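# Seat steel shafts in three hot heater hubs

## Task

Insert a steel shaft into every one of the three hot hubs on the heater, leading with its tip and pushing it down until its collar stops it. Each hub's bore sits below the centre of that hub's orange gate. Only the first press of the green button counts, and even a light touch triggers it: the gates open and the green lamp turns on. As they open, the gates shove away anything lying on them or held just above them. Within seconds the hubs cool; once the lamp is off, each bore clamps whatever is inside it and accepts nothing further.

## Robot and tools

Setup: four identical i2rt Big YAM arms, arm1 to arm4, each with six joints, a right hand (index, middle, ring fingers plus a thumb, four independently motored hinges per digit) and a wrist camera. Room cameras are cam_corner, cam_corner_b and cam_high. Feet in the scene frame (metres, origin on the floor, +z up): arm1 near (+0.646, -0.003, 0.813), arm2 near (-0.008, +0.651, 0.786), arm3 near (-0.653, +0.011, 0.809), arm4 near (+0.002, -0.662, 0.757). Each foot points along its own +x, so the arms surround the work area from four sides. Reach is about 1.06 m from the joint1 axis.

Joints (absolute radians): joint1_rad -2.879..2.879, rotates the arm about its foot, positive counter-clockwise seen from above, 0 facing the foot's +x. joint2_rad 0..3.141, shoulder, 0 is upper arm pointing back, positive lifts it up and forward. joint3_rad 0..3.019, elbow, 0 folded, positive opens. joint4_rad -1.692..1.57, hand pitch, positive raises the fingers. joint5_rad -1.57..1.57, sideways swing, positive to the arm's right. joint6_rad -2.094..2.094, roll, positive clockwise seen from behind the hand. With joints 1, 5, 6 at zero and the hand level and forward, the palm is up with the thumb on the right; joint6 by itself cannot make the palm face straight down.

Hand frame (the printed hand point): +z along straight fingers toward the tips, +x across the palm away from the thumb, +y out of the palm face (palm surface at y = -0.062). Straight fingertips end about 0.139 m beyond knuckles at z = -0.017. A rigid camera mast sticks out on the palm side near the wrist and can collide with things.

Hand hinge keys (hand_index_mcp ... hand_thumb_ipl, sixteen in all) take absolute goals from -1 to +1, scaled linearly between each hinge's two stops. Moving toward -1 curls fingers toward the palm (_mcp, _pip, _dip), spreads _abd away from the thumb, and hand_thumb_cmc brings the thumb round in front of the palm. Straight values: _mcp +0.75, _abd 0, _pip +0.58, _dip +0.70, thumb_cmc +0.71, thumb_axl +0.68, thumb_mcp +0.23, thumb_ipl +0.17. hand_current_limit (-1..1) caps every motor's current linearly from 0 to 550 mA; it starts at +0.4. hand_speed (-0.96..1) sets set-point speed as (n+1)/2 of 8.5 rad/s; starts at -0.6. Omitted keys keep their goals, so a grip persists; resending the position a hinge currently reads relaxes the grip. A motor at 495 mA or more for a total of about 5 s shuts off for 10 s, so avoid squeezing hard for long.

Tool move: optional objects arm1..arm4 plus optional cameras (list of camera names, "all", or [] for none). Each arm object may hold: joints (named absolute targets, as above); target, a single list of seven numbers [x, y, z, qw, qx, qy, qz], an absolute hand pose in the scene frame in metres with a wxyz quaternion, reached along a straight line from the current hand_target; speed (0.002..0.5 m/s, default 0.25, rotation capped at double that in rad/s), only valid with target; min_time_s (0.1..8 s), a minimum duration for that arm's joint motions. When target is given, joints may contain only hand keys and the two settings. Arms left out get no new command but may still be pushing toward old targets. All hand paths in one call finish together, paced by the slowest; paths last 0.5 to 10 s and a call at most 15 s. The controller does not steer around obstacles or other arms, and hands often land a centimetre or more off. A move with no arm gives full state and images.

Result lines: move gives per-arm done or the worst status word; joint_status and hand_status per key: off_target (stopped short, still pushing), time_out (arm could not finish; joints hold near where they stopped), not_followed (a safety check withheld the command; pose unreachable / joint command not followed). on_its_own lists uncommanded behaviour. hand_state gives one word per motor: moving, goal, blocked, overload. <motor>_current_ma is signed current. Joint velocities and torques are in joint order; "within noise" means the arm is still. An arm in "as last shown" was not commanded and its lines are repeated. MOTOR HOT warns of heat; an OVER-TEMPERATURE FAULT makes that arm go limp for 30-60 s. pictures lists image order.

wait: seconds 0..10, optional cameras; commands nothing. zoom_image: camera name and region [x0, y0, x1, y1] in pixels of that camera's latest image, at most 504 by 504. finished_scene: scene (integer, current scene number); ends the scene irreversibly, so the shafts must remain seated without help.

Order that works: grasp shafts, hold them tip down high and clear of the gates, press the green button lightly, lift away from the gates while they swing open, then lower each shaft to its collar before the lamp goes dark. Avoid: arms squeezing or colliding with one another (a hard press between robots ends the scene), fingers of one hand closing on another's, slamming fixed objects, dropping shafts or releasing them while moving, and long pushes against unreachable poses, which overheat motors.

Each tool is called as name([rows], argument=value, ...), one row to a line, values as JSON.

## Session

move()

Scene clock: 0.00 s.
Joint torques (N m): no reading
Motor temperatures (°C): arm1=[33 25 31 28 28 25] | arm2=[28 33 33 24 27 26] | arm3=[30 30 28 28 24 25] | arm4=[32 31 32 30 27 24]
Heat: arm1: hottest joint1_rad 33 °C; arm2: hottest joint2_rad 33 °C; arm3: hottest joint1_rad 30 °C; arm4: hottest joint1_rad 32 °C.
Joint velocities: within noise
arm1.joint_positions: joint1_rad=-0.022 joint2_rad=+0.626 joint3_rad=+1.380 joint4_rad=-1.145 joint5_rad=-0.033 joint6_rad=+1.044 hand_index_mcp=+0.753 hand_index_abd=+0.000 hand_index_pip=+0.577 hand_index_dip=+0.696 hand_middle_mcp=+0.753 hand_middle_abd=+0.000 hand_middle_pip=+0.577 hand_middle_dip=+0.696 hand_ring_mcp=+0.753 hand_ring_abd=+0.000 hand_ring_pip=+0.577 hand_ring_dip=+0.696 hand_thumb_cmc=+0.714 hand_thumb_axl=+0.677 hand_thumb_mcp=+0.226 hand_thumb_ipl=+0.168 hand_current_limit=+0.400 hand_speed=-0.600
arm1.joint_status: not commanded
arm1.hand_state: goal,goal,goal,goal,goal,goal,goal,goal,goal,goal,goal,goal,goal,goal,goal,goal
arm1.index_mcp_current_ma: 0
arm1.index_abd_current_ma: 0
arm1.index_pip_current_ma: 0
arm1.index_dip_current_ma: 0
arm1.middle_mcp_current_ma: 0
arm1.middle_abd_current_ma: 0
arm1.middle_pip_current_ma: 0
arm1.middle_dip_current_ma: 0
arm1.ring_mcp_current_ma: 0
arm1.ring_abd_current_ma: 0
arm1.ring_pip_current_ma: 0
arm1.ring_dip_current_ma: 0
arm1.thumb_cmc_current_ma: 0
arm1.thumb_axl_current_ma: 0
arm1.thumb_mcp_current_ma: 0
arm1.thumb_ipl_current_ma: 0
arm1.hand_goal_index_mcp: 0.754
arm1.hand_goal_index_abd: 0.000
arm1.hand_goal_index_pip: 0.576
arm1.hand_goal_index_dip: 0.696
arm1.hand_goal_middle_mcp: 0.754
arm1.hand_goal_middle_abd: 0.000
arm1.hand_goal_middle_pip: 0.576
arm1.hand_goal_middle_dip: 0.696
arm1.hand_goal_ring_mcp: 0.754
arm1.hand_goal_ring_abd: 0.000
arm1.hand_goal_ring_pip: 0.576
arm1.hand_goal_ring_dip: 0.696
arm1.hand_goal_thumb_cmc: 0.714
arm1.hand_goal_thumb_axl: 0.678
arm1.hand_goal_thumb_mcp: 0.226
arm1.hand_goal_thumb_ipl: 0.168
arm1.hand: x=+0.3777 y=+0.1001 z=+1.4068 quat_wxyz=(-0.536, -0.195, +0.808, +0.146) (m; scene frame)
arm1.hand_target: x=+0.3817 y=+0.0999 z=+1.4187 quat_wxyz=(-0.546, -0.194, +0.801, +0.149) (m; scene frame)
arm1.hand_status: not commanded
arm2.joint_positions: joint1_rad=-0.045 joint2_rad=+0.612 joint3_rad=+1.318 joint4_rad=-1.303 joint5_rad=-0.081 joint6_rad=+1.015 hand_index_mcp=+0.753 hand_index_abd=+0.000 hand_index_pip=+0.577 hand_index_dip=+0.696 hand_middle_mcp=+0.753 hand_middle_abd=+0.000 hand_middle_pip=+0.577 hand_middle_dip=+0.696 hand_ring_mcp=+0.753 hand_ring_abd=+0.000 hand_ring_pip=+0.577 hand_ring_dip=+0.696 hand_thumb_cmc=+0.714 hand_thumb_axl=+0.677 hand_thumb_mcp=+0.226 hand_thumb_ipl=+0.168 hand_current_limit=+0.400 hand_speed=-0.600
arm2.joint_status: not commanded
arm2.hand_state: goal,goal,goal,goal,goal,goal,goal,goal,goal,goal,goal,goal,goal,goal,goal,goal
arm2.index_mcp_current_ma: 0
arm2.index_abd_current_ma: 0
arm2.index_pip_current_ma: 0
arm2.index_dip_current_ma: 0
arm2.middle_mcp_current_ma: 0
arm2.middle_abd_current_ma: 0
arm2.middle_pip_current_ma: 0
arm2.middle_dip_current_ma: 0
arm2.ring_mcp_current_ma: 0
arm2.ring_abd_current_ma: 0
arm2.ring_pip_current_ma: 0
arm2.ring_dip_current_ma: 0
arm2.thumb_cmc_current_ma: 0
arm2.thumb_axl_current_ma: 0
arm2.thumb_mcp_current_ma: 0
arm2.thumb_ipl_current_ma: 0
arm2.hand_goal_index_mcp: 0.754
arm2.hand_goal_index_abd: 0.000
arm2.hand_goal_index_pip: 0.576
arm2.hand_goal_index_dip: 0.696
arm2.hand_goal_middle_mcp: 0.754
arm2.hand_goal_middle_abd: 0.000
arm2.hand_goal_middle_pip: 0.576
arm2.hand_goal_middle_dip: 0.696
arm2.hand_goal_ring_mcp: 0.754
arm2.hand_goal_ring_abd: 0.000
arm2.hand_goal_ring_pip: 0.576
arm2.hand_goal_ring_dip: 0.696
arm2.hand_goal_thumb_cmc: 0.714
arm2.hand_goal_thumb_axl: 0.678
arm2.hand_goal_thumb_mcp: 0.226
arm2.hand_goal_thumb_ipl: 0.168
arm2.hand: x=-0.0870 y=+0.3805 z=+1.3123 quat_wxyz=(+0.387, +0.779, -0.421, +0.257) (m; scene frame)
arm2.hand_target: x=-0.0870 y=+0.3826 z=+1.3228 quat_wxyz=(+0.396, +0.775, -0.418, +0.261) (m; scene frame)
arm2.hand_status: not commanded
arm3.joint_positions: joint1_rad=-0.498 joint2_rad=+0.634 joint3_rad=+1.344 joint4_rad=-1.352 joint5_rad=+0.115 joint6_rad=+1.015 hand_index_mcp=+0.753 hand_index_abd=+0.000 hand_index_pip=+0.577 hand_index_dip=+0.696 hand_middle_mcp=+0.753 hand_middle_abd=+0.000 hand_middle_pip=+0.577 hand_middle_dip=+0.696 hand_ring_mcp=+0.753 hand_ring_abd=+0.000 hand_ring_pip=+0.577 hand_ring_dip=+0.696 hand_thumb_cmc=+0.714 hand_thumb_axl=+0.677 hand_thumb_mcp=+0.226 hand_thumb_ipl=+0.168 hand_current_limit=+0.400 hand_speed=-0.600
arm3.joint_status: not commanded
arm3.hand_state: goal,goal,goal,goal,goal,goal,goal,goal,goal,goal,goal,goal,goal,goal,goal,goal
arm3.index_mcp_current_ma: 0
arm3.index_abd_current_ma: 0
arm3.index_pip_current_ma: 0
arm3.index_dip_current_ma: 0
arm3.middle_mcp_current_ma: 0
arm3.middle_abd_current_ma: 0
arm3.middle_pip_current_ma: 0
arm3.middle_dip_current_ma: 0
arm3.ring_mcp_current_ma: 0
arm3.ring_abd_current_ma: 0
arm3.ring_pip_current_ma: 0
arm3.ring_dip_current_ma: 0
arm3.thumb_cmc_current_ma: 0
arm3.thumb_axl_current_ma: 0
arm3.thumb_mcp_current_ma: 0
arm3.thumb_ipl_current_ma: 0
arm3.hand_goal_index_mcp: 0.754
arm3.hand_goal_index_abd: 0.000
arm3.hand_goal_index_pip: 0.576
arm3.hand_goal_index_dip: 0.696
arm3.hand_goal_middle_mcp: 0.754
arm3.hand_goal_middle_abd: 0.000
arm3.hand_goal_middle_pip: 0.576
arm3.hand_goal_middle_dip: 0.696
arm3.hand_goal_ring_mcp: 0.754
arm3.hand_goal_ring_abd: 0.000
arm3.hand_goal_ring_pip: 0.576
arm3.hand_goal_ring_dip: 0.696
arm3.hand_goal_thumb_cmc: 0.714
arm3.hand_goal_thumb_axl: 0.678
arm3.hand_goal_thumb_mcp: 0.226
arm3.hand_goal_thumb_ipl: 0.168
arm3.hand: x=-0.4797 y=-0.2098 z=+1.3420 quat_wxyz=(+0.266, +0.896, -0.007, +0.356) (m; scene frame)
arm3.hand_target: x=-0.4815 y=-0.2088 z=+1.3508 quat_wxyz=(+0.270, +0.892, -0.007, +0.363) (m; scene frame)
arm3.hand_status: not commanded
arm4.joint_positions: joint1_rad=-0.254 joint2_rad=+0.630 joint3_rad=+1.455 joint4_rad=-1.218 joint5_rad=+0.113 joint6_rad=+1.180 hand_index_mcp=+0.753 hand_index_abd=+0.000 hand_index_pip=+0.577 hand_index_dip=+0.696 hand_middle_mcp=+0.753 hand_middle_abd=+0.000 hand_middle_pip=+0.577 hand_middle_dip=+0.696 hand_ring_mcp=+0.753 hand_ring_abd=+0.000 hand_ring_pip=+0.577 hand_ring_dip=+0.696 hand_thumb_cmc=+0.714 hand_thumb_axl=+0.677 hand_thumb_mcp=+0.226 hand_thumb_ipl=+0.168 hand_current_limit=+0.400 hand_speed=-0.600
arm4.joint_status: not commanded
arm4.hand_state: goal,goal,goal,goal,goal,goal,goal,goal,goal,goal,goal,goal,goal,goal,goal,goal
arm4.index_mcp_current_ma: 0
arm4.index_abd_current_ma: 0
arm4.index_pip_current_ma: 0
arm4.index_dip_current_ma: 0
arm4.middle_mcp_current_ma: 0
arm4.middle_abd_current_ma: 0
arm4.middle_pip_current_ma: 0
arm4.middle_dip_current_ma: 0
arm4.ring_mcp_current_ma: 0
arm4.ring_abd_current_ma: 0
arm4.ring_pip_current_ma: 0
arm4.ring_dip_current_ma: 0
arm4.thumb_cmc_current_ma: 0
arm4.thumb_axl_current_ma: 0
arm4.thumb_mcp_current_ma: 0
arm4.thumb_ipl_current_ma: 0
arm4.hand_goal_index_mcp: 0.754
arm4.hand_goal_index_abd: 0.000
arm4.hand_goal_index_pip: 0.576
arm4.hand_goal_index_dip: 0.696
arm4.hand_goal_middle_mcp: 0.754
arm4.hand_goal_middle_abd: 0.000
arm4.hand_goal_middle_pip: 0.576
arm4.hand_goal_middle_dip: 0.696
arm4.hand_goal_ring_mcp: 0.754
arm4.hand_goal_ring_abd: 0.000
arm4.hand_goal_ring_pip: 0.576
arm4.hand_goal_ring_dip: 0.696
arm4.hand_goal_thumb_cmc: 0.714
arm4.hand_goal_thumb_axl: 0.678
arm4.hand_goal_thumb_mcp: 0.226
arm4.hand_goal_thumb_ipl: 0.168
arm4.hand: x=+0.1695 y=-0.4620 z=+1.3658 quat_wxyz=(-0.187, +0.583, +0.593, +0.523) (m; scene frame)
arm4.hand_target: x=+0.1681 y=-0.4658 z=+1.3775 quat_wxyz=(-0.192, +0.578, +0.587, +0.533) (m; scene frame)
arm4.hand_status: not commanded
pictures: arm1_cam_wrist, arm2_cam_wrist, arm3_cam_wrist, arm4_cam_wrist, cam_corner, cam_corner_b, cam_high
camera_calibration:
arm1_cam_wrist: T_world_to_cam=[[0.124475, 0.92457, -0.360107, 0.407322], [0.959161, -0.20503, -0.194867, -0.134853], [-0.254001, -0.321144, -0.912332, 1.53027], [0, 0, 0, 1]] pos_world=[0.467334, 0.0871889, 1.51651]
arm2_cam_wrist: T_world_to_cam=[[-0.941501, 0.090027, -0.324764, 0.346266], [0.10002, 0.994885, -0.014171, -0.41564], [0.321827, -0.0458248, -0.945689, 1.40323], [0, 0, 0, 1]] pos_world=[-0.0840151, 0.446643, 1.43358]
arm3_cam_wrist: T_world_to_cam=[[-0.682075, -0.696409, -0.223132, -0.135886], [-0.708508, 0.704875, -0.0341737, -0.202261], [0.181079, 0.134782, -0.974189, 1.5416], [0, 0, 0, 1]] pos_world=[-0.51514, -0.159844, 1.46458]
arm4_cam_wrist: T_world_to_cam=[[0.738693, -0.545528, -0.395895, 0.194684], [-0.644139, -0.744332, -0.176225, -0.0628733], [-0.198541, 0.385187, -0.901228, 1.56055], [0, 0, 0, 1]] pos_world=[0.125522, -0.541698, 1.47241]

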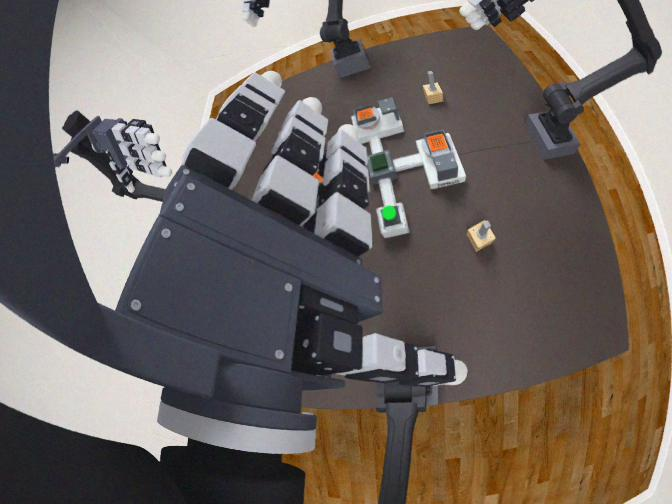

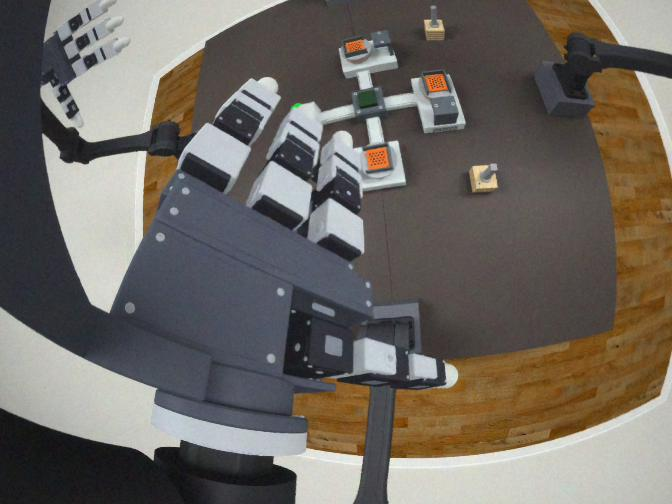

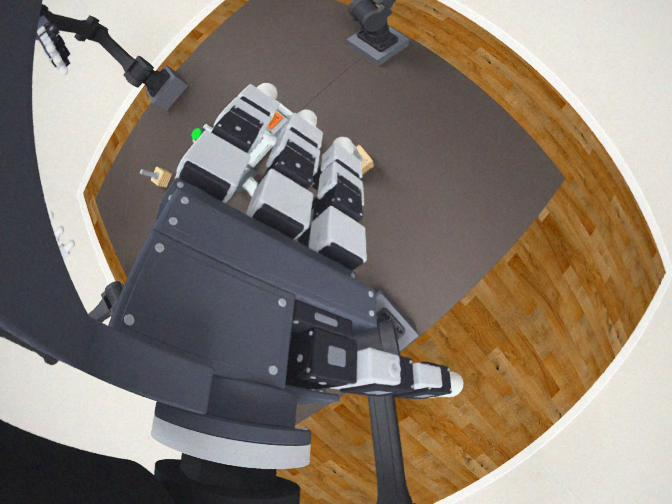

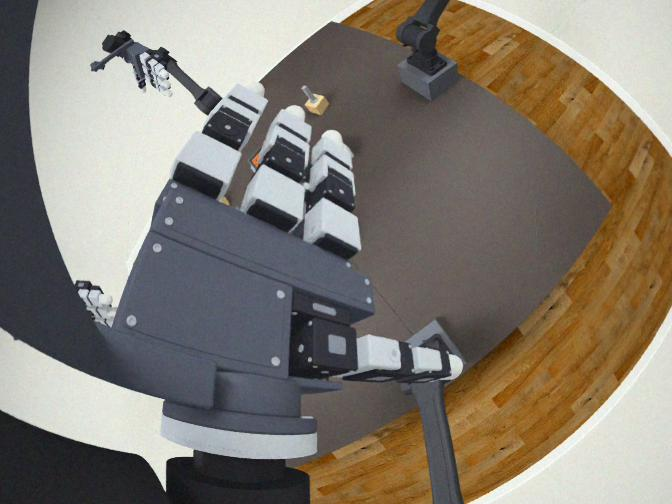

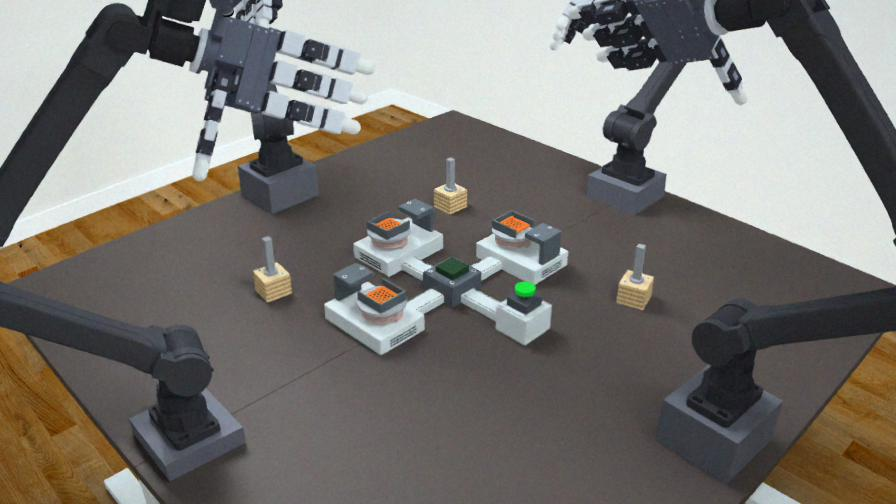

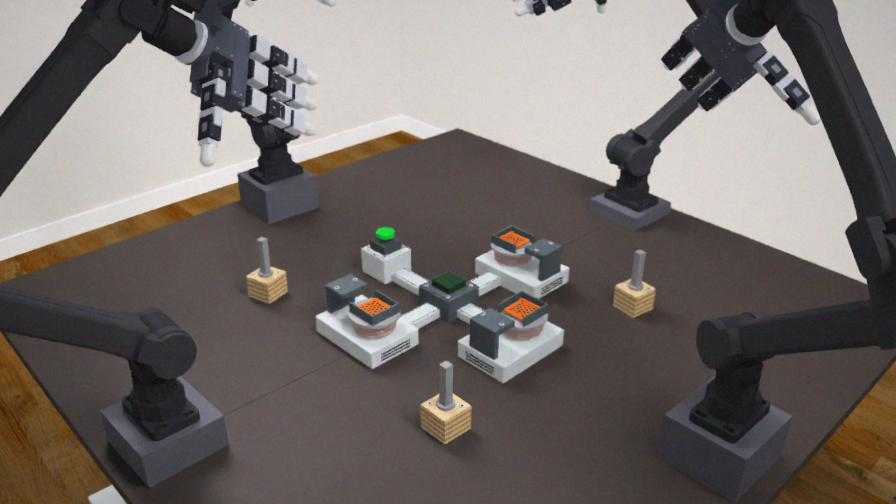

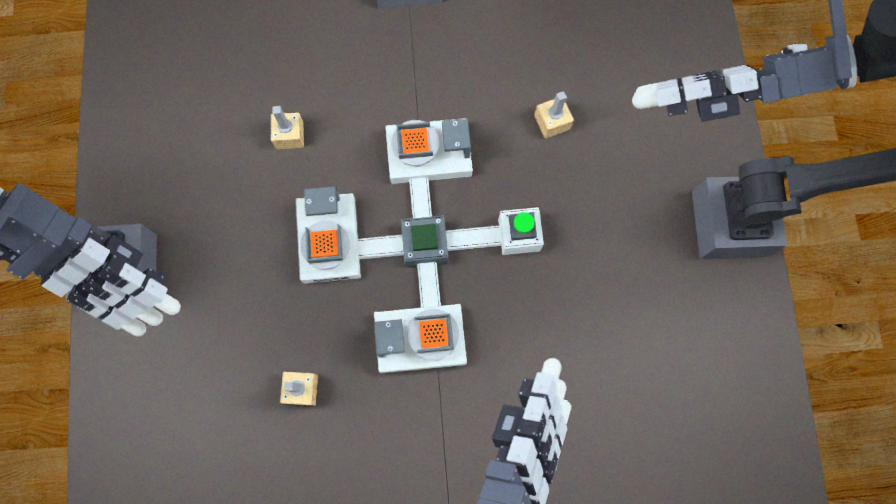

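zoom_image(camera="cam_high", region=[250, 90, 330, 160])

zoom_image(camera="cam_high", region=[520, 80, 600, 150])

zoom_image(camera="cam_high", region=[260, 350, 340, 420])

zoom_image(camera="cam_high", region=[280, 100, 560, 390])

Scaled by 6.300 from the camera's 896x504 image, which has a finer 1280x720 frame.

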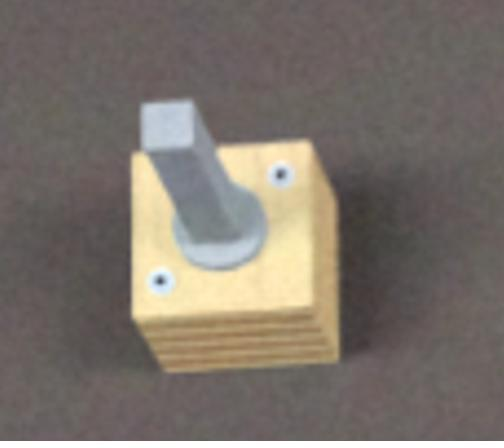

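Scaled by 6.300 from the camera's 896x504 image, which has a finer 1280x720 frame.

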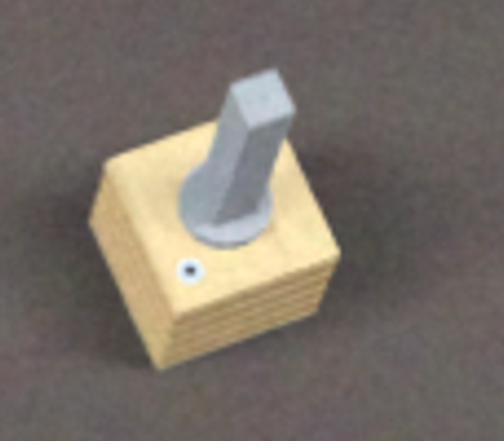

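Scaled by 6.300 from the camera's 896x504 image, which has a finer 1280x720 frame.

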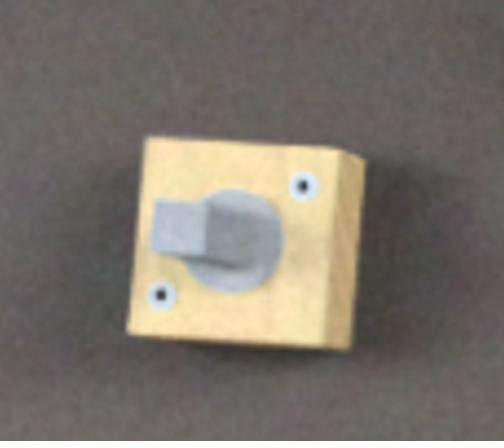

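Scaled by 1.738 from the camera's 896x504 image, which has a finer 1280x720 frame.

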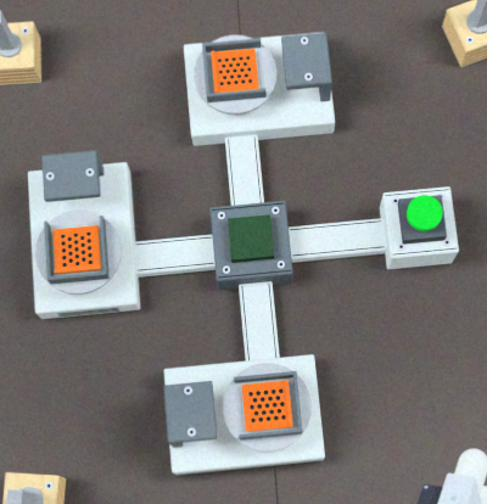

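move(arm1={"target": [0.28, 0.06, 1.12, 0, 0.1305, 0.9914, 0], "speed": 0.3, "joints": {"hand_middle_mcp": 0.3, "hand_ring_mcp": 0.3, "hand_middle_pip": 0.0, "hand_ring_pip": 0.0}}, arm2={"target": [0.22, 0.2585, 1.06, 0, 0.809, -0.5878, 0], "speed": 0.3, "joints": {"hand_index_abd": 0.12, "hand_middle_abd": -0.12}}, arm3={"target": [-0.199, 0.284, 1.06, 0, 0.7133, 0.7009, 0], "speed": 0.3, "joints": {"hand_index_abd": 0.12, "hand_middle_abd": -0.12}}, arm4={"target": [-0.276, -0.196, 1.06, 0, 0.0785, 0.9969, 0], "speed": 0.3, "joints": {"hand_index_abd": 0.12, "hand_middle_abd": -0.12}}, cameras=["all"])

Scene clock: 7.20 s.
Joint torques (N m): arm1=[0.26 -8.7 13.42 -0.29 0.06 0.05] | arm2=[1.61 -11.34 13.23 -0.51 -0.06 0.13] | arm3=[3.31 -13.63 12.03 -0.05 -0.01 -0.11] | arm4=[-1.61 -10.81 11.77 -0.58 0.05 -0.21]
Motor temperatures (°C): arm1=[33 25 33 28 28 25] | arm2=[28 33 35 25 27 25] | arm3=[30 30 29 28 24 25] | arm4=[32 31 34 30 27 24]
Heat: arm1: hottest joint1_rad 33 °C; arm2: hottest joint3_rad 35 °C; arm3: hottest joint1_rad 30 °C; arm4: hottest joint3_rad 34 °C.
move: arm1 off_target; arm2 off_target; arm3 off_target; arm4 off_target
Joint velocities: within noise
arm1.joint_positions: joint1_rad=+0.096 joint2_rad=+1.401 joint3_rad=+1.471 joint4_rad=-1.660 joint5_rad=+0.012 joint6_rad=+1.869 hand_index_mcp=+0.755 hand_index_abd=+0.001 hand_index_pip=+0.577 hand_index_dip=+0.696 hand_middle_mcp=+0.313 hand_middle_abd=+0.001 hand_middle_pip=+0.005 hand_middle_dip=+0.696 hand_ring_mcp=+0.311 hand_ring_abd=+0.001 hand_ring_pip=+0.006 hand_ring_dip=+0.696 hand_thumb_cmc=+0.715 hand_thumb_axl=+0.677 hand_thumb_mcp=+0.224 hand_thumb_ipl=+0.168 hand_current_limit=+0.400 hand_speed=-0.600
arm1.joint_status: all done
arm1.hand_state: goal,goal,goal,goal,goal,goal,goal,goal,goal,goal,goal,goal,goal,goal,goal,goal
arm1.index_mcp_current_ma: 0
arm1.index_abd_current_ma: 0
arm1.index_pip_current_ma: 0
arm1.index_dip_current_ma: 0
arm1.middle_mcp_current_ma: 8
arm1.middle_abd_current_ma: 0
arm1.middle_pip_current_ma: 2
arm1.middle_dip_current_ma: 0
arm1.ring_mcp_current_ma: 6
arm1.ring_abd_current_ma: 0
arm1.ring_pip_current_ma: 2
arm1.ring_dip_current_ma: 0
arm1.thumb_cmc_current_ma: 0
arm1.thumb_axl_current_ma: 0
arm1.thumb_mcp_current_ma: -1
arm1.thumb_ipl_current_ma: 0
arm1.hand_goal_index_mcp: 0.754
arm1.hand_goal_index_abd: 0.000
arm1.hand_goal_index_pip: 0.576
arm1.hand_goal_index_dip: 0.696
arm1.hand_goal_middle_mcp: 0.300
arm1.hand_goal_middle_abd: 0.000
arm1.hand_goal_middle_pip: 0.000
arm1.hand_goal_middle_dip: 0.696
arm1.hand_goal_ring_mcp: 0.300
arm1.hand_goal_ring_abd: 0.000
arm1.hand_goal_ring_pip: 0.000
arm1.hand_goal_ring_dip: 0.696
arm1.hand_goal_thumb_cmc: 0.714
arm1.hand_goal_thumb_axl: 0.678
arm1.hand_goal_thumb_mcp: 0.226
arm1.hand_goal_thumb_ipl: 0.168
arm1.hand: x=+0.2879 y=+0.0588 z=+1.1081 quat_wxyz=(+0.011, +0.124, +0.992, +0.003) (m; scene frame)
arm1.hand_target: x=+0.2804 y=+0.0601 z=+1.1198 quat_wxyz=(+0.000, +0.131, +0.991, +0.000) (m; scene frame)
arm1.hand_status: off_target (0.014 m and 1.5 deg from the pose sent, 0.306 m and 78.3 deg at the start)
arm2.joint_positions: joint1_rad=+0.654 joint2_rad=+1.624 joint3_rad=+1.647 joint4_rad=-1.609 joint5_rad=+0.016 joint6_rad=+1.946 hand_index_mcp=+0.755 hand_index_abd=+0.120 hand_index_pip=+0.577 hand_index_dip=+0.696 hand_middle_mcp=+0.755 hand_middle_abd=-0.117 hand_middle_pip=+0.577 hand_middle_dip=+0.696 hand_ring_mcp=+0.755 hand_ring_abd=+0.000 hand_ring_pip=+0.577 hand_ring_dip=+0.696 hand_thumb_cmc=+0.715 hand_thumb_axl=+0.677 hand_thumb_mcp=+0.223 hand_thumb_ipl=+0.168 hand_current_limit=+0.400 hand_speed=-0.600
arm2.joint_status: all done
arm2.hand_state: goal,goal,goal,goal,goal,goal,goal,goal,goal,goal,goal,goal,goal,goal,goal,goal
arm2.index_mcp_current_ma: 0
arm2.index_abd_current_ma: 0
arm2.index_pip_current_ma: 0
arm2.index_dip_current_ma: 0
arm2.middle_mcp_current_ma: 0
arm2.middle_abd_current_ma: 0
arm2.middle_pip_current_ma: 0
arm2.middle_dip_current_ma: 0
arm2.ring_mcp_current_ma: 0
arm2.ring_abd_current_ma: 0
arm2.ring_pip_current_ma: 0
arm2.ring_dip_current_ma: 0
arm2.thumb_cmc_current_ma: 0
arm2.thumb_axl_current_ma: 0
arm2.thumb_mcp_current_ma: 0
arm2.thumb_ipl_current_ma: 0
arm2.hand_goal_index_mcp: 0.754
arm2.hand_goal_index_abd: 0.120
arm2.hand_goal_index_pip: 0.576
arm2.hand_goal_index_dip: 0.696
arm2.hand_goal_middle_mcp: 0.754
arm2.hand_goal_middle_abd: -0.120
arm2.hand_goal_middle_pip: 0.576
arm2.hand_goal_middle_dip: 0.696
arm2.hand_goal_ring_mcp: 0.754
arm2.hand_goal_ring_abd: 0.000
arm2.hand_goal_ring_pip: 0.576
arm2.hand_goal_ring_dip: 0.696
arm2.hand_goal_thumb_cmc: 0.714
arm2.hand_goal_thumb_axl: 0.678
arm2.hand_goal_thumb_mcp: 0.226
arm2.hand_goal_thumb_ipl: 0.168
arm2.hand: x=+0.2079 y=+0.2641 z=+1.0519 quat_wxyz=(-0.001, +0.808, -0.589, -0.009) (m; scene frame)
arm2.hand_target: x=+0.2196 y=+0.2589 z=+1.0598 quat_wxyz=(+0.000, +0.809, -0.588, +0.000) (m; scene frame)
arm2.hand_status: off_target (0.016 m and 1.1 deg from the pose sent, 0.416 m and 57.2 deg at the start)
arm3.joint_positions: joint1_rad=+0.697 joint2_rad=+1.560 joint3_rad=+1.510 joint4_rad=-1.535 joint5_rad=+0.018 joint6_rad=+0.718 hand_index_mcp=+0.755 hand_index_abd=+0.120 hand_index_pip=+0.577 hand_index_dip=+0.696 hand_middle_mcp=+0.755 hand_middle_abd=-0.117 hand_middle_pip=+0.577 hand_middle_dip=+0.696 hand_ring_mcp=+0.755 hand_ring_abd=+0.000 hand_ring_pip=+0.577 hand_ring_dip=+0.696 hand_thumb_cmc=+0.716 hand_thumb_axl=+0.677 hand_thumb_mcp=+0.224 hand_thumb_ipl=+0.168 hand_current_limit=+0.400 hand_speed=-0.600
arm3.joint_status: all done
arm3.hand_state: goal,goal,goal,goal,goal,goal,goal,goal,goal,goal,goal,goal,goal,goal,goal,goal
arm3.index_mcp_current_ma: 0
arm3.index_abd_current_ma: 0
arm3.index_pip_current_ma: 0
arm3.index_dip_current_ma: 0
arm3.middle_mcp_current_ma: 0
arm3.middle_abd_current_ma: 1
arm3.middle_pip_current_ma: 0
arm3.middle_dip_current_ma: 0
arm3.ring_mcp_current_ma: 0
arm3.ring_abd_current_ma: 0
arm3.ring_pip_current_ma: 0
arm3.ring_dip_current_ma: 0
arm3.thumb_cmc_current_ma: 0
arm3.thumb_axl_current_ma: 0
arm3.thumb_mcp_current_ma: 0
arm3.thumb_ipl_current_ma: 0
arm3.hand_goal_index_mcp: 0.754
arm3.hand_goal_index_abd: 0.120
arm3.hand_goal_index_pip: 0.576
arm3.hand_goal_index_dip: 0.696
arm3.hand_goal_middle_mcp: 0.754
arm3.hand_goal_middle_abd: -0.120
arm3.hand_goal_middle_pip: 0.576
arm3.hand_goal_middle_dip: 0.696
arm3.hand_goal_ring_mcp: 0.754
arm3.hand_goal_ring_abd: 0.000
arm3.hand_goal_ring_pip: 0.576
arm3.hand_goal_ring_dip: 0.696
arm3.hand_goal_thumb_cmc: 0.714
arm3.hand_goal_thumb_axl: 0.678
arm3.hand_goal_thumb_mcp: 0.226
arm3.hand_goal_thumb_ipl: 0.168
arm3.hand: x=-0.2056 y=+0.2725 z=+1.0526 quat_wxyz=(+0.001, +0.719, +0.695, -0.007) (m; scene frame)
arm3.hand_target: x=-0.1994 y=+0.2838 z=+1.0600 quat_wxyz=(+0.000, +0.713, +0.701, +0.000) (m; scene frame)
arm3.hand_status: off_target (0.015 m and 1.2 deg from the pose sent, 0.634 m and 101.2 deg at the start)
arm4.joint_positions: joint1_rad=+0.726 joint2_rad=+1.605 joint3_rad=+1.700 joint4_rad=-1.670 joint5_rad=+0.001 joint6_rad=+0.857 hand_index_mcp=+0.755 hand_index_abd=+0.121 hand_index_pip=+0.577 hand_index_dip=+0.696 hand_middle_mcp=+0.755 hand_middle_abd=-0.117 hand_middle_pip=+0.577 hand_middle_dip=+0.696 hand_ring_mcp=+0.755 hand_ring_abd=+0.001 hand_ring_pip=+0.577 hand_ring_dip=+0.696 hand_thumb_cmc=+0.716 hand_thumb_axl=+0.677 hand_thumb_mcp=+0.224 hand_thumb_ipl=+0.168 hand_current_limit=+0.400 hand_speed=-0.600
arm4.joint_status: all done
arm4.hand_state: goal,goal,goal,goal,goal,goal,goal,goal,goal,goal,goal,goal,goal,goal,goal,goal
arm4.index_mcp_current_ma: 0
arm4.index_abd_current_ma: 0
arm4.index_pip_current_ma: 0
arm4.index_dip_current_ma: 0
arm4.middle_mcp_current_ma: 0
arm4.middle_abd_current_ma: 0
arm4.middle_pip_current_ma: 0
arm4.middle_dip_current_ma: 0
arm4.ring_mcp_current_ma: 0
arm4.ring_abd_current_ma: 0
arm4.ring_pip_current_ma: 0
arm4.ring_dip_current_ma: 0
arm4.thumb_cmc_current_ma: 0
arm4.thumb_axl_current_ma: 0
arm4.thumb_mcp_current_ma: 0
arm4.thumb_ipl_current_ma: 0
arm4.hand_goal_index_mcp: 0.754
arm4.hand_goal_index_abd: 0.120
arm4.hand_goal_index_pip: 0.576
arm4.hand_goal_index_dip: 0.696
arm4.hand_goal_middle_mcp: 0.754
arm4.hand_goal_middle_abd: -0.120
arm4.hand_goal_middle_pip: 0.576
arm4.hand_goal_middle_dip: 0.696
arm4.hand_goal_ring_mcp: 0.754
arm4.hand_goal_ring_abd: 0.000
arm4.hand_goal_ring_pip: 0.576
arm4.hand_goal_ring_dip: 0.696
arm4.hand_goal_thumb_cmc: 0.714
arm4.hand_goal_thumb_axl: 0.678
arm4.hand_goal_thumb_mcp: 0.226
arm4.hand_goal_thumb_ipl: 0.168
arm4.hand: x=-0.2633 y=-0.2032 z=+1.0457 quat_wxyz=(+0.007, +0.091, +0.996, -0.005) (m; scene frame)
arm4.hand_target: x=-0.2756 y=-0.1967 z=+1.0599 quat_wxyz=(-0.003, +0.078, +0.997, +0.004) (m; scene frame)
arm4.hand_status: off_target (0.020 m and 1.8 deg from the pose sent, 0.602 m and 100.8 deg at the start; a joint's target at an end of its range on 24 of 119 steps)
pictures: arm1_cam_wrist, arm2_cam_wrist, arm3_cam_wrist, arm4_cam_wrist, cam_corner, cam_corner_b, cam_high
camera_calibration:
arm1_cam_wrist: T_world_to_cam=[[0.90461, 0.425418, -0.0264627, -0.215884], [0.262691, -0.507541, 0.820607, -1.02244], [0.33567, -0.749281, -0.57088, 0.698707], [0, 0, 0, 1]] pos_world=[0.22934, 0.0964399, 1.23218]
arm2_cam_wrist: T_world_to_cam=[[-0.849956, 0.526346, -0.0231163, 0.0981928], [0.298459, 0.517188, 0.802146, -1.10668], [0.434162, 0.67489, -0.59668, 0.476012], [0, 0, 0, 1]] pos_world=[0.207092, 0.199422, 1.17402]
arm3_cam_wrist: T_world_to_cam=[[0.603931, -0.796308, -0.0340792, 0.414965], [-0.486683, -0.402293, 0.775435, -0.862704], [-0.631195, -0.451724, -0.630507, 0.776165], [0, 0, 0, 1]] pos_world=[-0.180562, 0.333992, 1.17249]
arm4_cam_wrist: T_world_to_cam=[[0.88419, 0.466372, 0.026548, 0.330971], [0.250761, -0.521829, 0.815361, -0.96145], [0.394115, -0.714277, -0.578344, 0.6814], [0, 0, 0, 1]] pos_world=[-0.320097, -0.16936, 1.16923]

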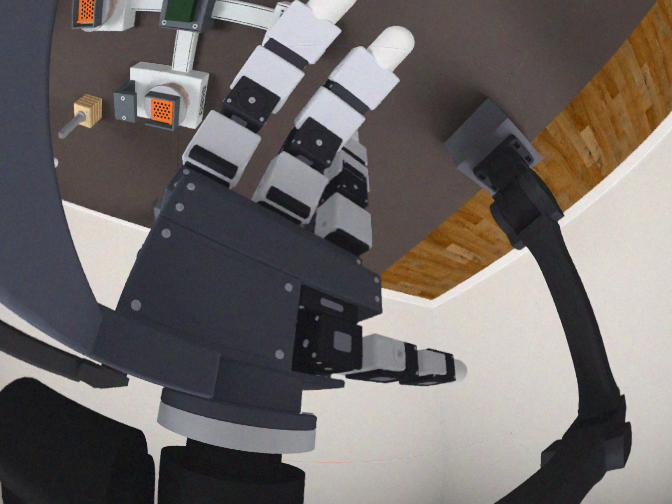

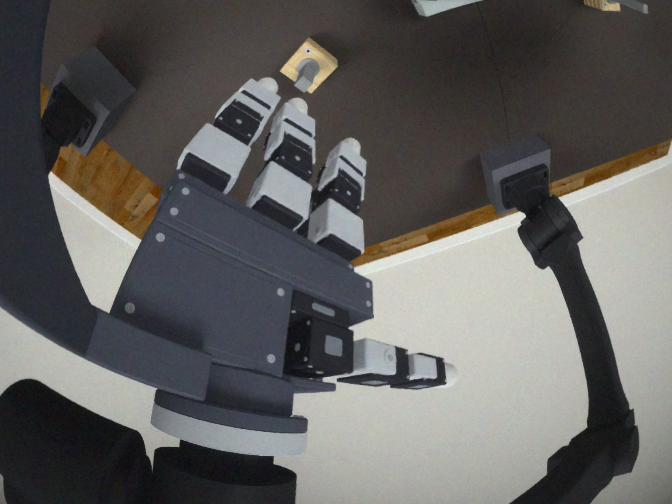

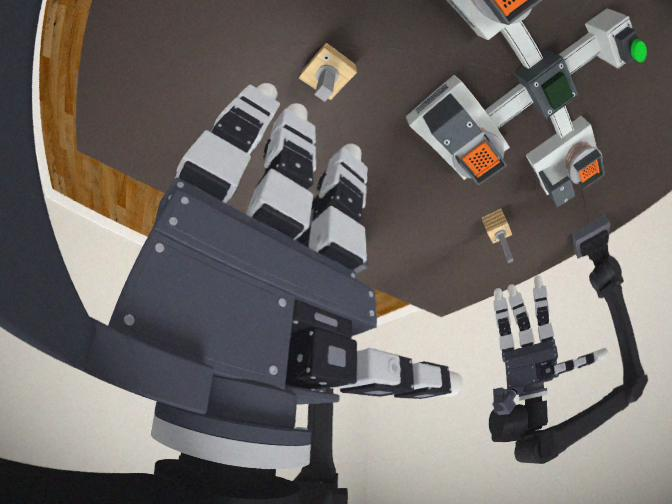

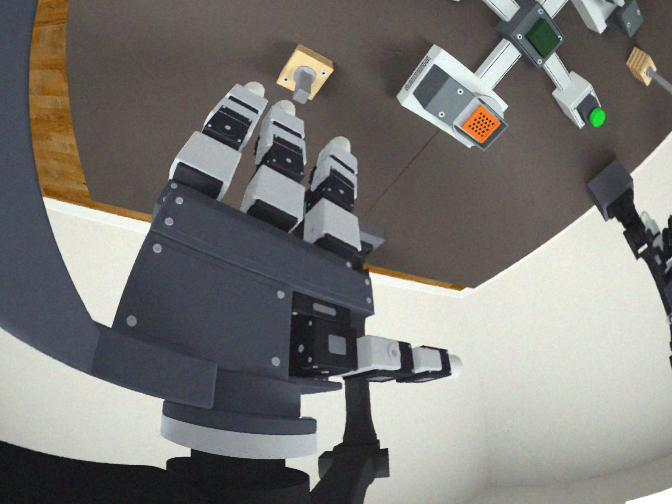

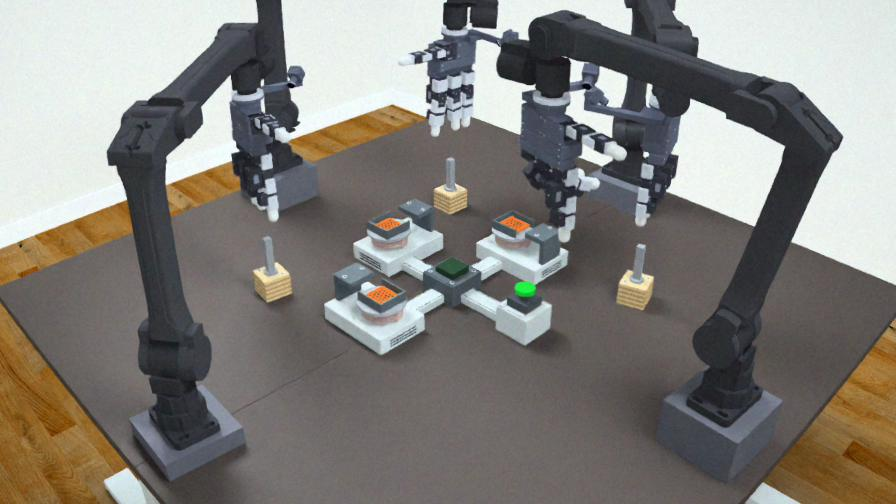

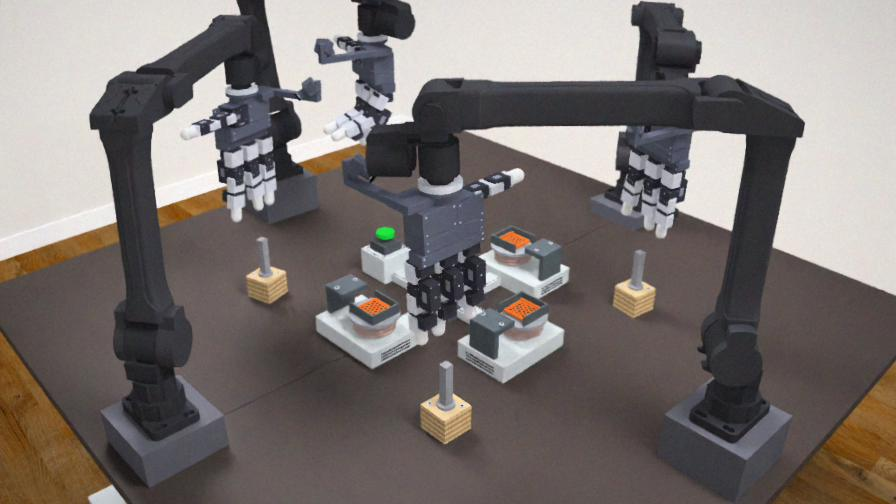

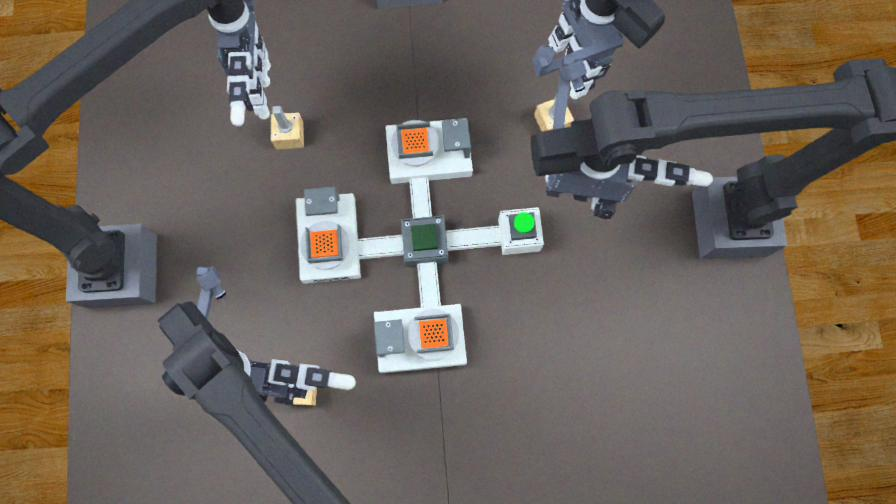

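zoom_image(camera="arm3_cam_wrist", region=[240, 30, 380, 135])

zoom_image(camera="arm2_cam_wrist", region=[240, 30, 380, 135])

zoom_image(camera="arm4_cam_wrist", region=[240, 30, 380, 135])

Scaled by 3.600 from the camera's 672x504 image, which has a finer 960x720 frame.

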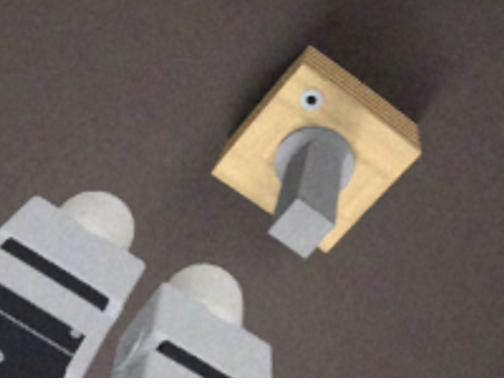

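Scaled by 3.600 from the camera's 672x504 image, which has a finer 960x720 frame.

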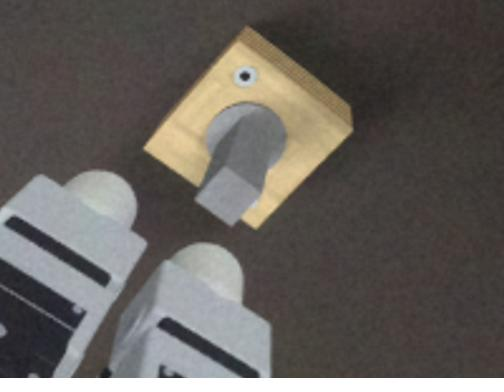

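Scaled by 3.600 from the camera's 672x504 image, which has a finer 960x720 frame.

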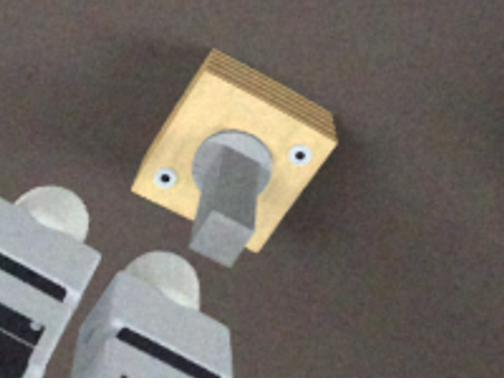

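move(arm2={"target": [0.2208, 0.2328, 1.02, 0, 0.8039, -0.5948, 0], "speed": 0.15}, arm3={"target": [-0.201, 0.2843, 1.02, 0, 0.7193, 0.6947, 0], "speed": 0.15}, arm4={"target": [-0.2877, -0.2056, 1.02, 0, 0.061, 0.9981, 0], "speed": 0.15}, cameras=["arm2_cam_wrist", "arm3_cam_wrist", "arm4_cam_wrist"])

zoom_image(camera="arm2_cam_wrist", region=[260, 60, 400, 165])

zoom_image(camera="arm3_cam_wrist", region=[260, 60, 400, 165])

zoom_image(camera="arm4_cam_wrist", region=[260, 60, 400, 165])

Scene clock: 11.73 s.
Joint torques (N m): arm1=[0.26 -8.59 13.41 -0.29 0.05 0.04] | arm2=[-0.09 -11.69 10.69 0.28 -0.05 -0.04] | arm3=[3.6 -13.39 8.36 0.84 0.01 0] | arm4=[-1.61 -11.4 7.68 0.38 0.08 -0.23]
Motor temperatures (°C): arm1=[33 25 34 28 28 25] | arm2=[28 33 35 25 27 25] | arm3=[30 30 30 28 24 25] | arm4=[32 31 34 30 27 24]
Heat: arm1: hottest joint3_rad 34 °C; arm2: hottest joint3_rad 35 °C; arm3: hottest joint1_rad 30 °C; arm4: hottest joint3_rad 34 °C.
move: arm2 off_target; arm3 off_target; arm4 done
Joint velocities: within noise
arm1: as last shown
arm1.hand_target: x=+0.2804 y=+0.0601 z=+1.1198 quat_wxyz=(+0.000, +0.130, +0.991, +0.000) (m; scene frame)
arm2.joint_positions: joint1_rad=+0.644 joint2_rad=+1.681 joint3_rad=+1.647 joint4_rad=-1.540 joint5_rad=+0.016 joint6_rad=+1.945 hand_index_mcp=+0.755 hand_index_abd=+0.120 hand_index_pip=+0.577 hand_index_dip=+0.696 hand_middle_mcp=+0.755 hand_middle_abd=-0.117 hand_middle_pip=+0.577 hand_middle_dip=+0.696 hand_ring_mcp=+0.755 hand_ring_abd=+0.000 hand_ring_pip=+0.577 hand_ring_dip=+0.696 hand_thumb_cmc=+0.715 hand_thumb_axl=+0.677 hand_thumb_mcp=+0.223 hand_thumb_ipl=+0.168 hand_current_limit=+0.400 hand_speed=-0.600
arm2.joint_status: not commanded
arm2.hand_state: goal,goal,goal,goal,goal,goal,goal,goal,goal,goal,goal,goal,goal,goal,goal,goal
arm2.index_mcp_current_ma: 0
arm2.index_abd_current_ma: 0
arm2.index_pip_current_ma: 0
arm2.index_dip_current_ma: 0
arm2.middle_mcp_current_ma: 0
arm2.middle_abd_current_ma: 0
arm2.middle_pip_current_ma: 0
arm2.middle_dip_current_ma: 0
arm2.ring_mcp_current_ma: 0
arm2.ring_abd_current_ma: 0
arm2.ring_pip_current_ma: 0
arm2.ring_dip_current_ma: 0
arm2.thumb_cmc_current_ma: 0
arm2.thumb_axl_current_ma: 0
arm2.thumb_mcp_current_ma: 0
arm2.thumb_ipl_current_ma: 0
arm2.hand_goal_index_mcp: 0.754
arm2.hand_goal_index_abd: 0.120
arm2.hand_goal_index_pip: 0.576
arm2.hand_goal_index_dip: 0.696
arm2.hand_goal_middle_mcp: 0.754
arm2.hand_goal_middle_abd: -0.120
arm2.hand_goal_middle_pip: 0.576
arm2.hand_goal_middle_dip: 0.696
arm2.hand_goal_ring_mcp: 0.754
arm2.hand_goal_ring_abd: 0.000
arm2.hand_goal_ring_pip: 0.576
arm2.hand_goal_ring_dip: 0.696
arm2.hand_goal_thumb_cmc: 0.714
arm2.hand_goal_thumb_axl: 0.678
arm2.hand_goal_thumb_mcp: 0.226
arm2.hand_goal_thumb_ipl: 0.168
arm2.hand: x=+0.2194 y=+0.2434 z=+1.0238 quat_wxyz=(+0.000, +0.805, -0.593, -0.003) (m; scene frame)
arm2.hand_target: x=+0.2206 y=+0.2330 z=+1.0200 quat_wxyz=(+0.000, +0.804, -0.595, +0.000) (m; scene frame)
arm2.hand_status: off_target (0.011 m and 0.5 deg from the pose sent, 0.047 m and 1.3 deg at the start)
arm3.joint_positions: joint1_rad=+0.697 joint2_rad=+1.566 joint3_rad=+1.460 joint4_rad=-1.449 joint5_rad=+0.017 joint6_rad=+0.724 hand_index_mcp=+0.755 hand_index_abd=+0.120 hand_index_pip=+0.577 hand_index_dip=+0.696 hand_middle_mcp=+0.755 hand_middle_abd=-0.117 hand_middle_pip=+0.577 hand_middle_dip=+0.696 hand_ring_mcp=+0.755 hand_ring_abd=+0.000 hand_ring_pip=+0.577 hand_ring_dip=+0.696 hand_thumb_cmc=+0.716 hand_thumb_axl=+0.677 hand_thumb_mcp=+0.224 hand_thumb_ipl=+0.168 hand_current_limit=+0.400 hand_speed=-0.600
arm3.joint_status: not commanded
arm3.hand_state: goal,goal,goal,goal,goal,goal,goal,goal,goal,goal,goal,goal,goal,goal,goal,goal
arm3.index_mcp_current_ma: 0
arm3.index_abd_current_ma: 0
arm3.index_pip_current_ma: 0
arm3.index_dip_current_ma: 0
arm3.middle_mcp_current_ma: 0
arm3.middle_abd_current_ma: 1
arm3.middle_pip_current_ma: 0
arm3.middle_dip_current_ma: 0
arm3.ring_mcp_current_ma: 0
arm3.ring_abd_current_ma: 0
arm3.ring_pip_current_ma: 0
arm3.ring_dip_current_ma: 0
arm3.thumb_cmc_current_ma: 0
arm3.thumb_axl_current_ma: 0
arm3.thumb_mcp_current_ma: 0
arm3.thumb_ipl_current_ma: 0
arm3.hand_goal_index_mcp: 0.754
arm3.hand_goal_index_abd: 0.120
arm3.hand_goal_index_pip: 0.576
arm3.hand_goal_index_dip: 0.696
arm3.hand_goal_middle_mcp: 0.754
arm3.hand_goal_middle_abd: -0.120
arm3.hand_goal_middle_pip: 0.576
arm3.hand_goal_middle_dip: 0.696
arm3.hand_goal_ring_mcp: 0.754
arm3.hand_goal_ring_abd: 0.000
arm3.hand_goal_ring_pip: 0.576
arm3.hand_goal_ring_dip: 0.696
arm3.hand_goal_thumb_cmc: 0.714
arm3.hand_goal_thumb_axl: 0.678
arm3.hand_goal_thumb_mcp: 0.226
arm3.hand_goal_thumb_ipl: 0.168
arm3.hand: x=-0.1996 y=+0.2775 z=+1.0325 quat_wxyz=(+0.002, +0.721, +0.693, +0.009) (m; scene frame)
arm3.hand_target: x=-0.2012 y=+0.2841 z=+1.0202 quat_wxyz=(+0.000, +0.719, +0.695, +0.000) (m; scene frame)
arm3.hand_status: off_target (0.014 m and 1.0 deg from the pose sent, 0.035 m and 0.8 deg at the start)
arm4.joint_positions: joint1_rad=+0.753 joint2_rad=+1.605 joint3_rad=+1.649 joint4_rad=-1.600 joint5_rad=-0.002 joint6_rad=+0.850 hand_index_mcp=+0.755 hand_index_abd=+0.121 hand_index_pip=+0.577 hand_index_dip=+0.696 hand_middle_mcp=+0.755 hand_middle_abd=-0.117 hand_middle_pip=+0.577 hand_middle_dip=+0.696 hand_ring_mcp=+0.755 hand_ring_abd=+0.001 hand_ring_pip=+0.577 hand_ring_dip=+0.696 hand_thumb_cmc=+0.716 hand_thumb_axl=+0.677 hand_thumb_mcp=+0.223 hand_thumb_ipl=+0.168 hand_current_limit=+0.400 hand_speed=-0.600
arm4.joint_status: not commanded
arm4.hand_state: goal,goal,goal,goal,goal,goal,goal,goal,goal,goal,goal,goal,goal,goal,goal,goal
arm4.index_mcp_current_ma: 0
arm4.index_abd_current_ma: 0
arm4.index_pip_current_ma: 0
arm4.index_dip_current_ma: 0
arm4.middle_mcp_current_ma: 0
arm4.middle_abd_current_ma: 0
arm4.middle_pip_current_ma: 0
arm4.middle_dip_current_ma: 0
arm4.ring_mcp_current_ma: 0
arm4.ring_abd_current_ma: 0
arm4.ring_pip_current_ma: 0
arm4.ring_dip_current_ma: 0
arm4.thumb_cmc_current_ma: 0
arm4.thumb_axl_current_ma: 0
arm4.thumb_mcp_current_ma: 0
arm4.thumb_ipl_current_ma: 0
arm4.hand_goal_index_mcp: 0.754
arm4.hand_goal_index_abd: 0.120
arm4.hand_goal_index_pip: 0.576
arm4.hand_goal_index_dip: 0.696
arm4.hand_goal_middle_mcp: 0.754
arm4.hand_goal_middle_abd: -0.120
arm4.hand_goal_middle_pip: 0.576
arm4.hand_goal_middle_dip: 0.696
arm4.hand_goal_ring_mcp: 0.754
arm4.hand_goal_ring_abd: 0.000
arm4.hand_goal_ring_pip: 0.576
arm4.hand_goal_ring_dip: 0.696
arm4.hand_goal_thumb_cmc: 0.714
arm4.hand_goal_thumb_axl: 0.678
arm4.hand_goal_thumb_mcp: 0.226
arm4.hand_goal_thumb_ipl: 0.168
arm4.hand: x=-0.2803 y=-0.2060 z=+1.0266 quat_wxyz=(+0.000, +0.074, +0.997, +0.001) (m; scene frame)
arm4.hand_target: x=-0.2877 y=-0.2057 z=+1.0201 quat_wxyz=(+0.000, +0.061, +0.998, +0.000) (m; scene frame)
arm4.hand_status: done (0.010 m and 1.5 deg from the pose sent, 0.035 m and 3.6 deg at the start)
pictures: arm2_cam_wrist, arm3_cam_wrist, arm4_cam_wrist
camera_calibration:
arm2_cam_wrist: T_world_to_cam=[[-0.845223, 0.533287, -0.0346793, 0.127336], [0.296555, 0.522024, 0.799716, -1.0751], [0.444582, 0.665654, -0.599376, 0.470847], [0, 0, 0, 1]] pos_world=[0.217123, 0.179899, 1.1464]
arm3_cam_wrist: T_world_to_cam=[[0.599826, -0.799334, -0.0356827, 0.416295], [-0.507086, -0.414261, 0.755812, -0.822689], [-0.618928, -0.435262, -0.653816, 0.791479], [0, 0, 0, 1]] pos_world=[-0.17701, 0.336451, 1.15413]
arm4_cam_wrist: T_world_to_cam=[[0.867939, 0.496271, 0.0199301, 0.356174], [0.28067, -0.523184, 0.804675, -0.924117], [0.409765, -0.692815, -0.59338, 0.699336], [0, 0, 0, 1]] pos_world=[-0.336328, -0.175732, 1.15149]

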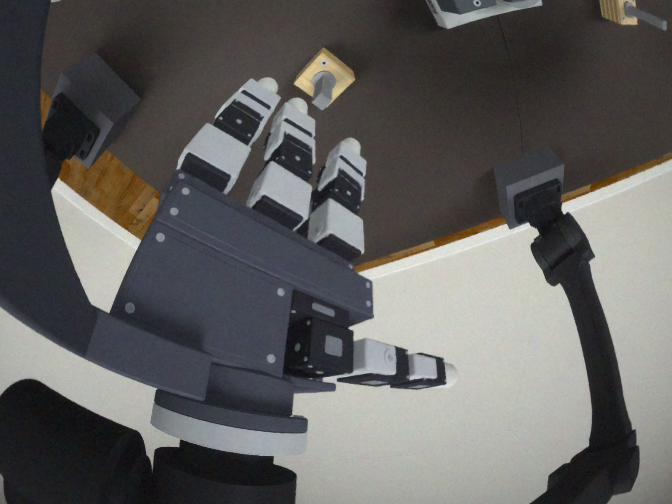

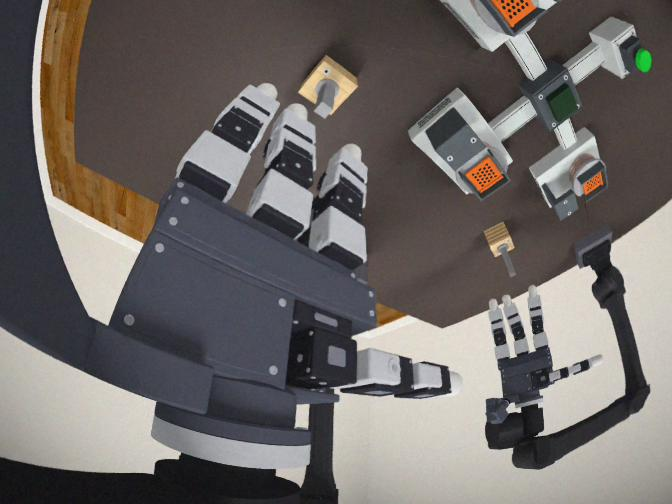

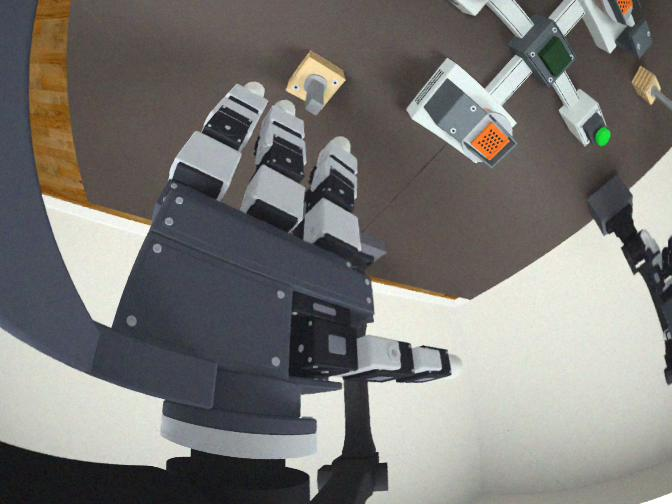

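Scaled by 3.600 from the camera's 672x504 image, which has a finer 960x720 frame.

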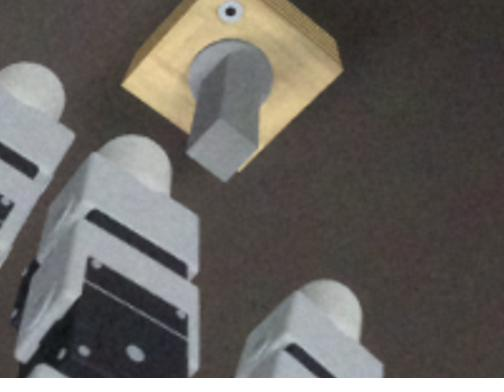

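Scaled by 3.600 from the camera's 672x504 image, which has a finer 960x720 frame.

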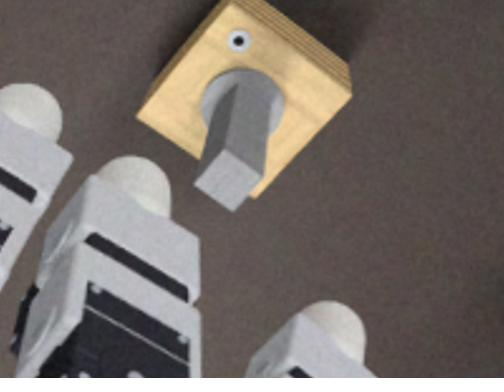

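Scaled by 3.600 from the camera's 672x504 image, which has a finer 960x720 frame.

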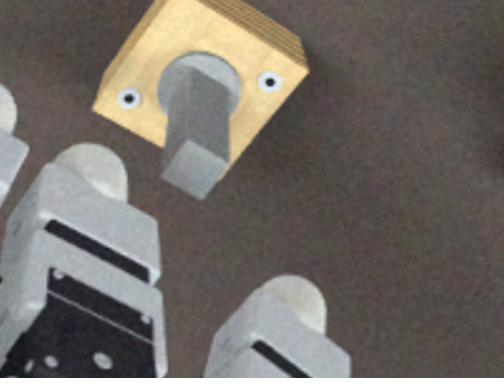

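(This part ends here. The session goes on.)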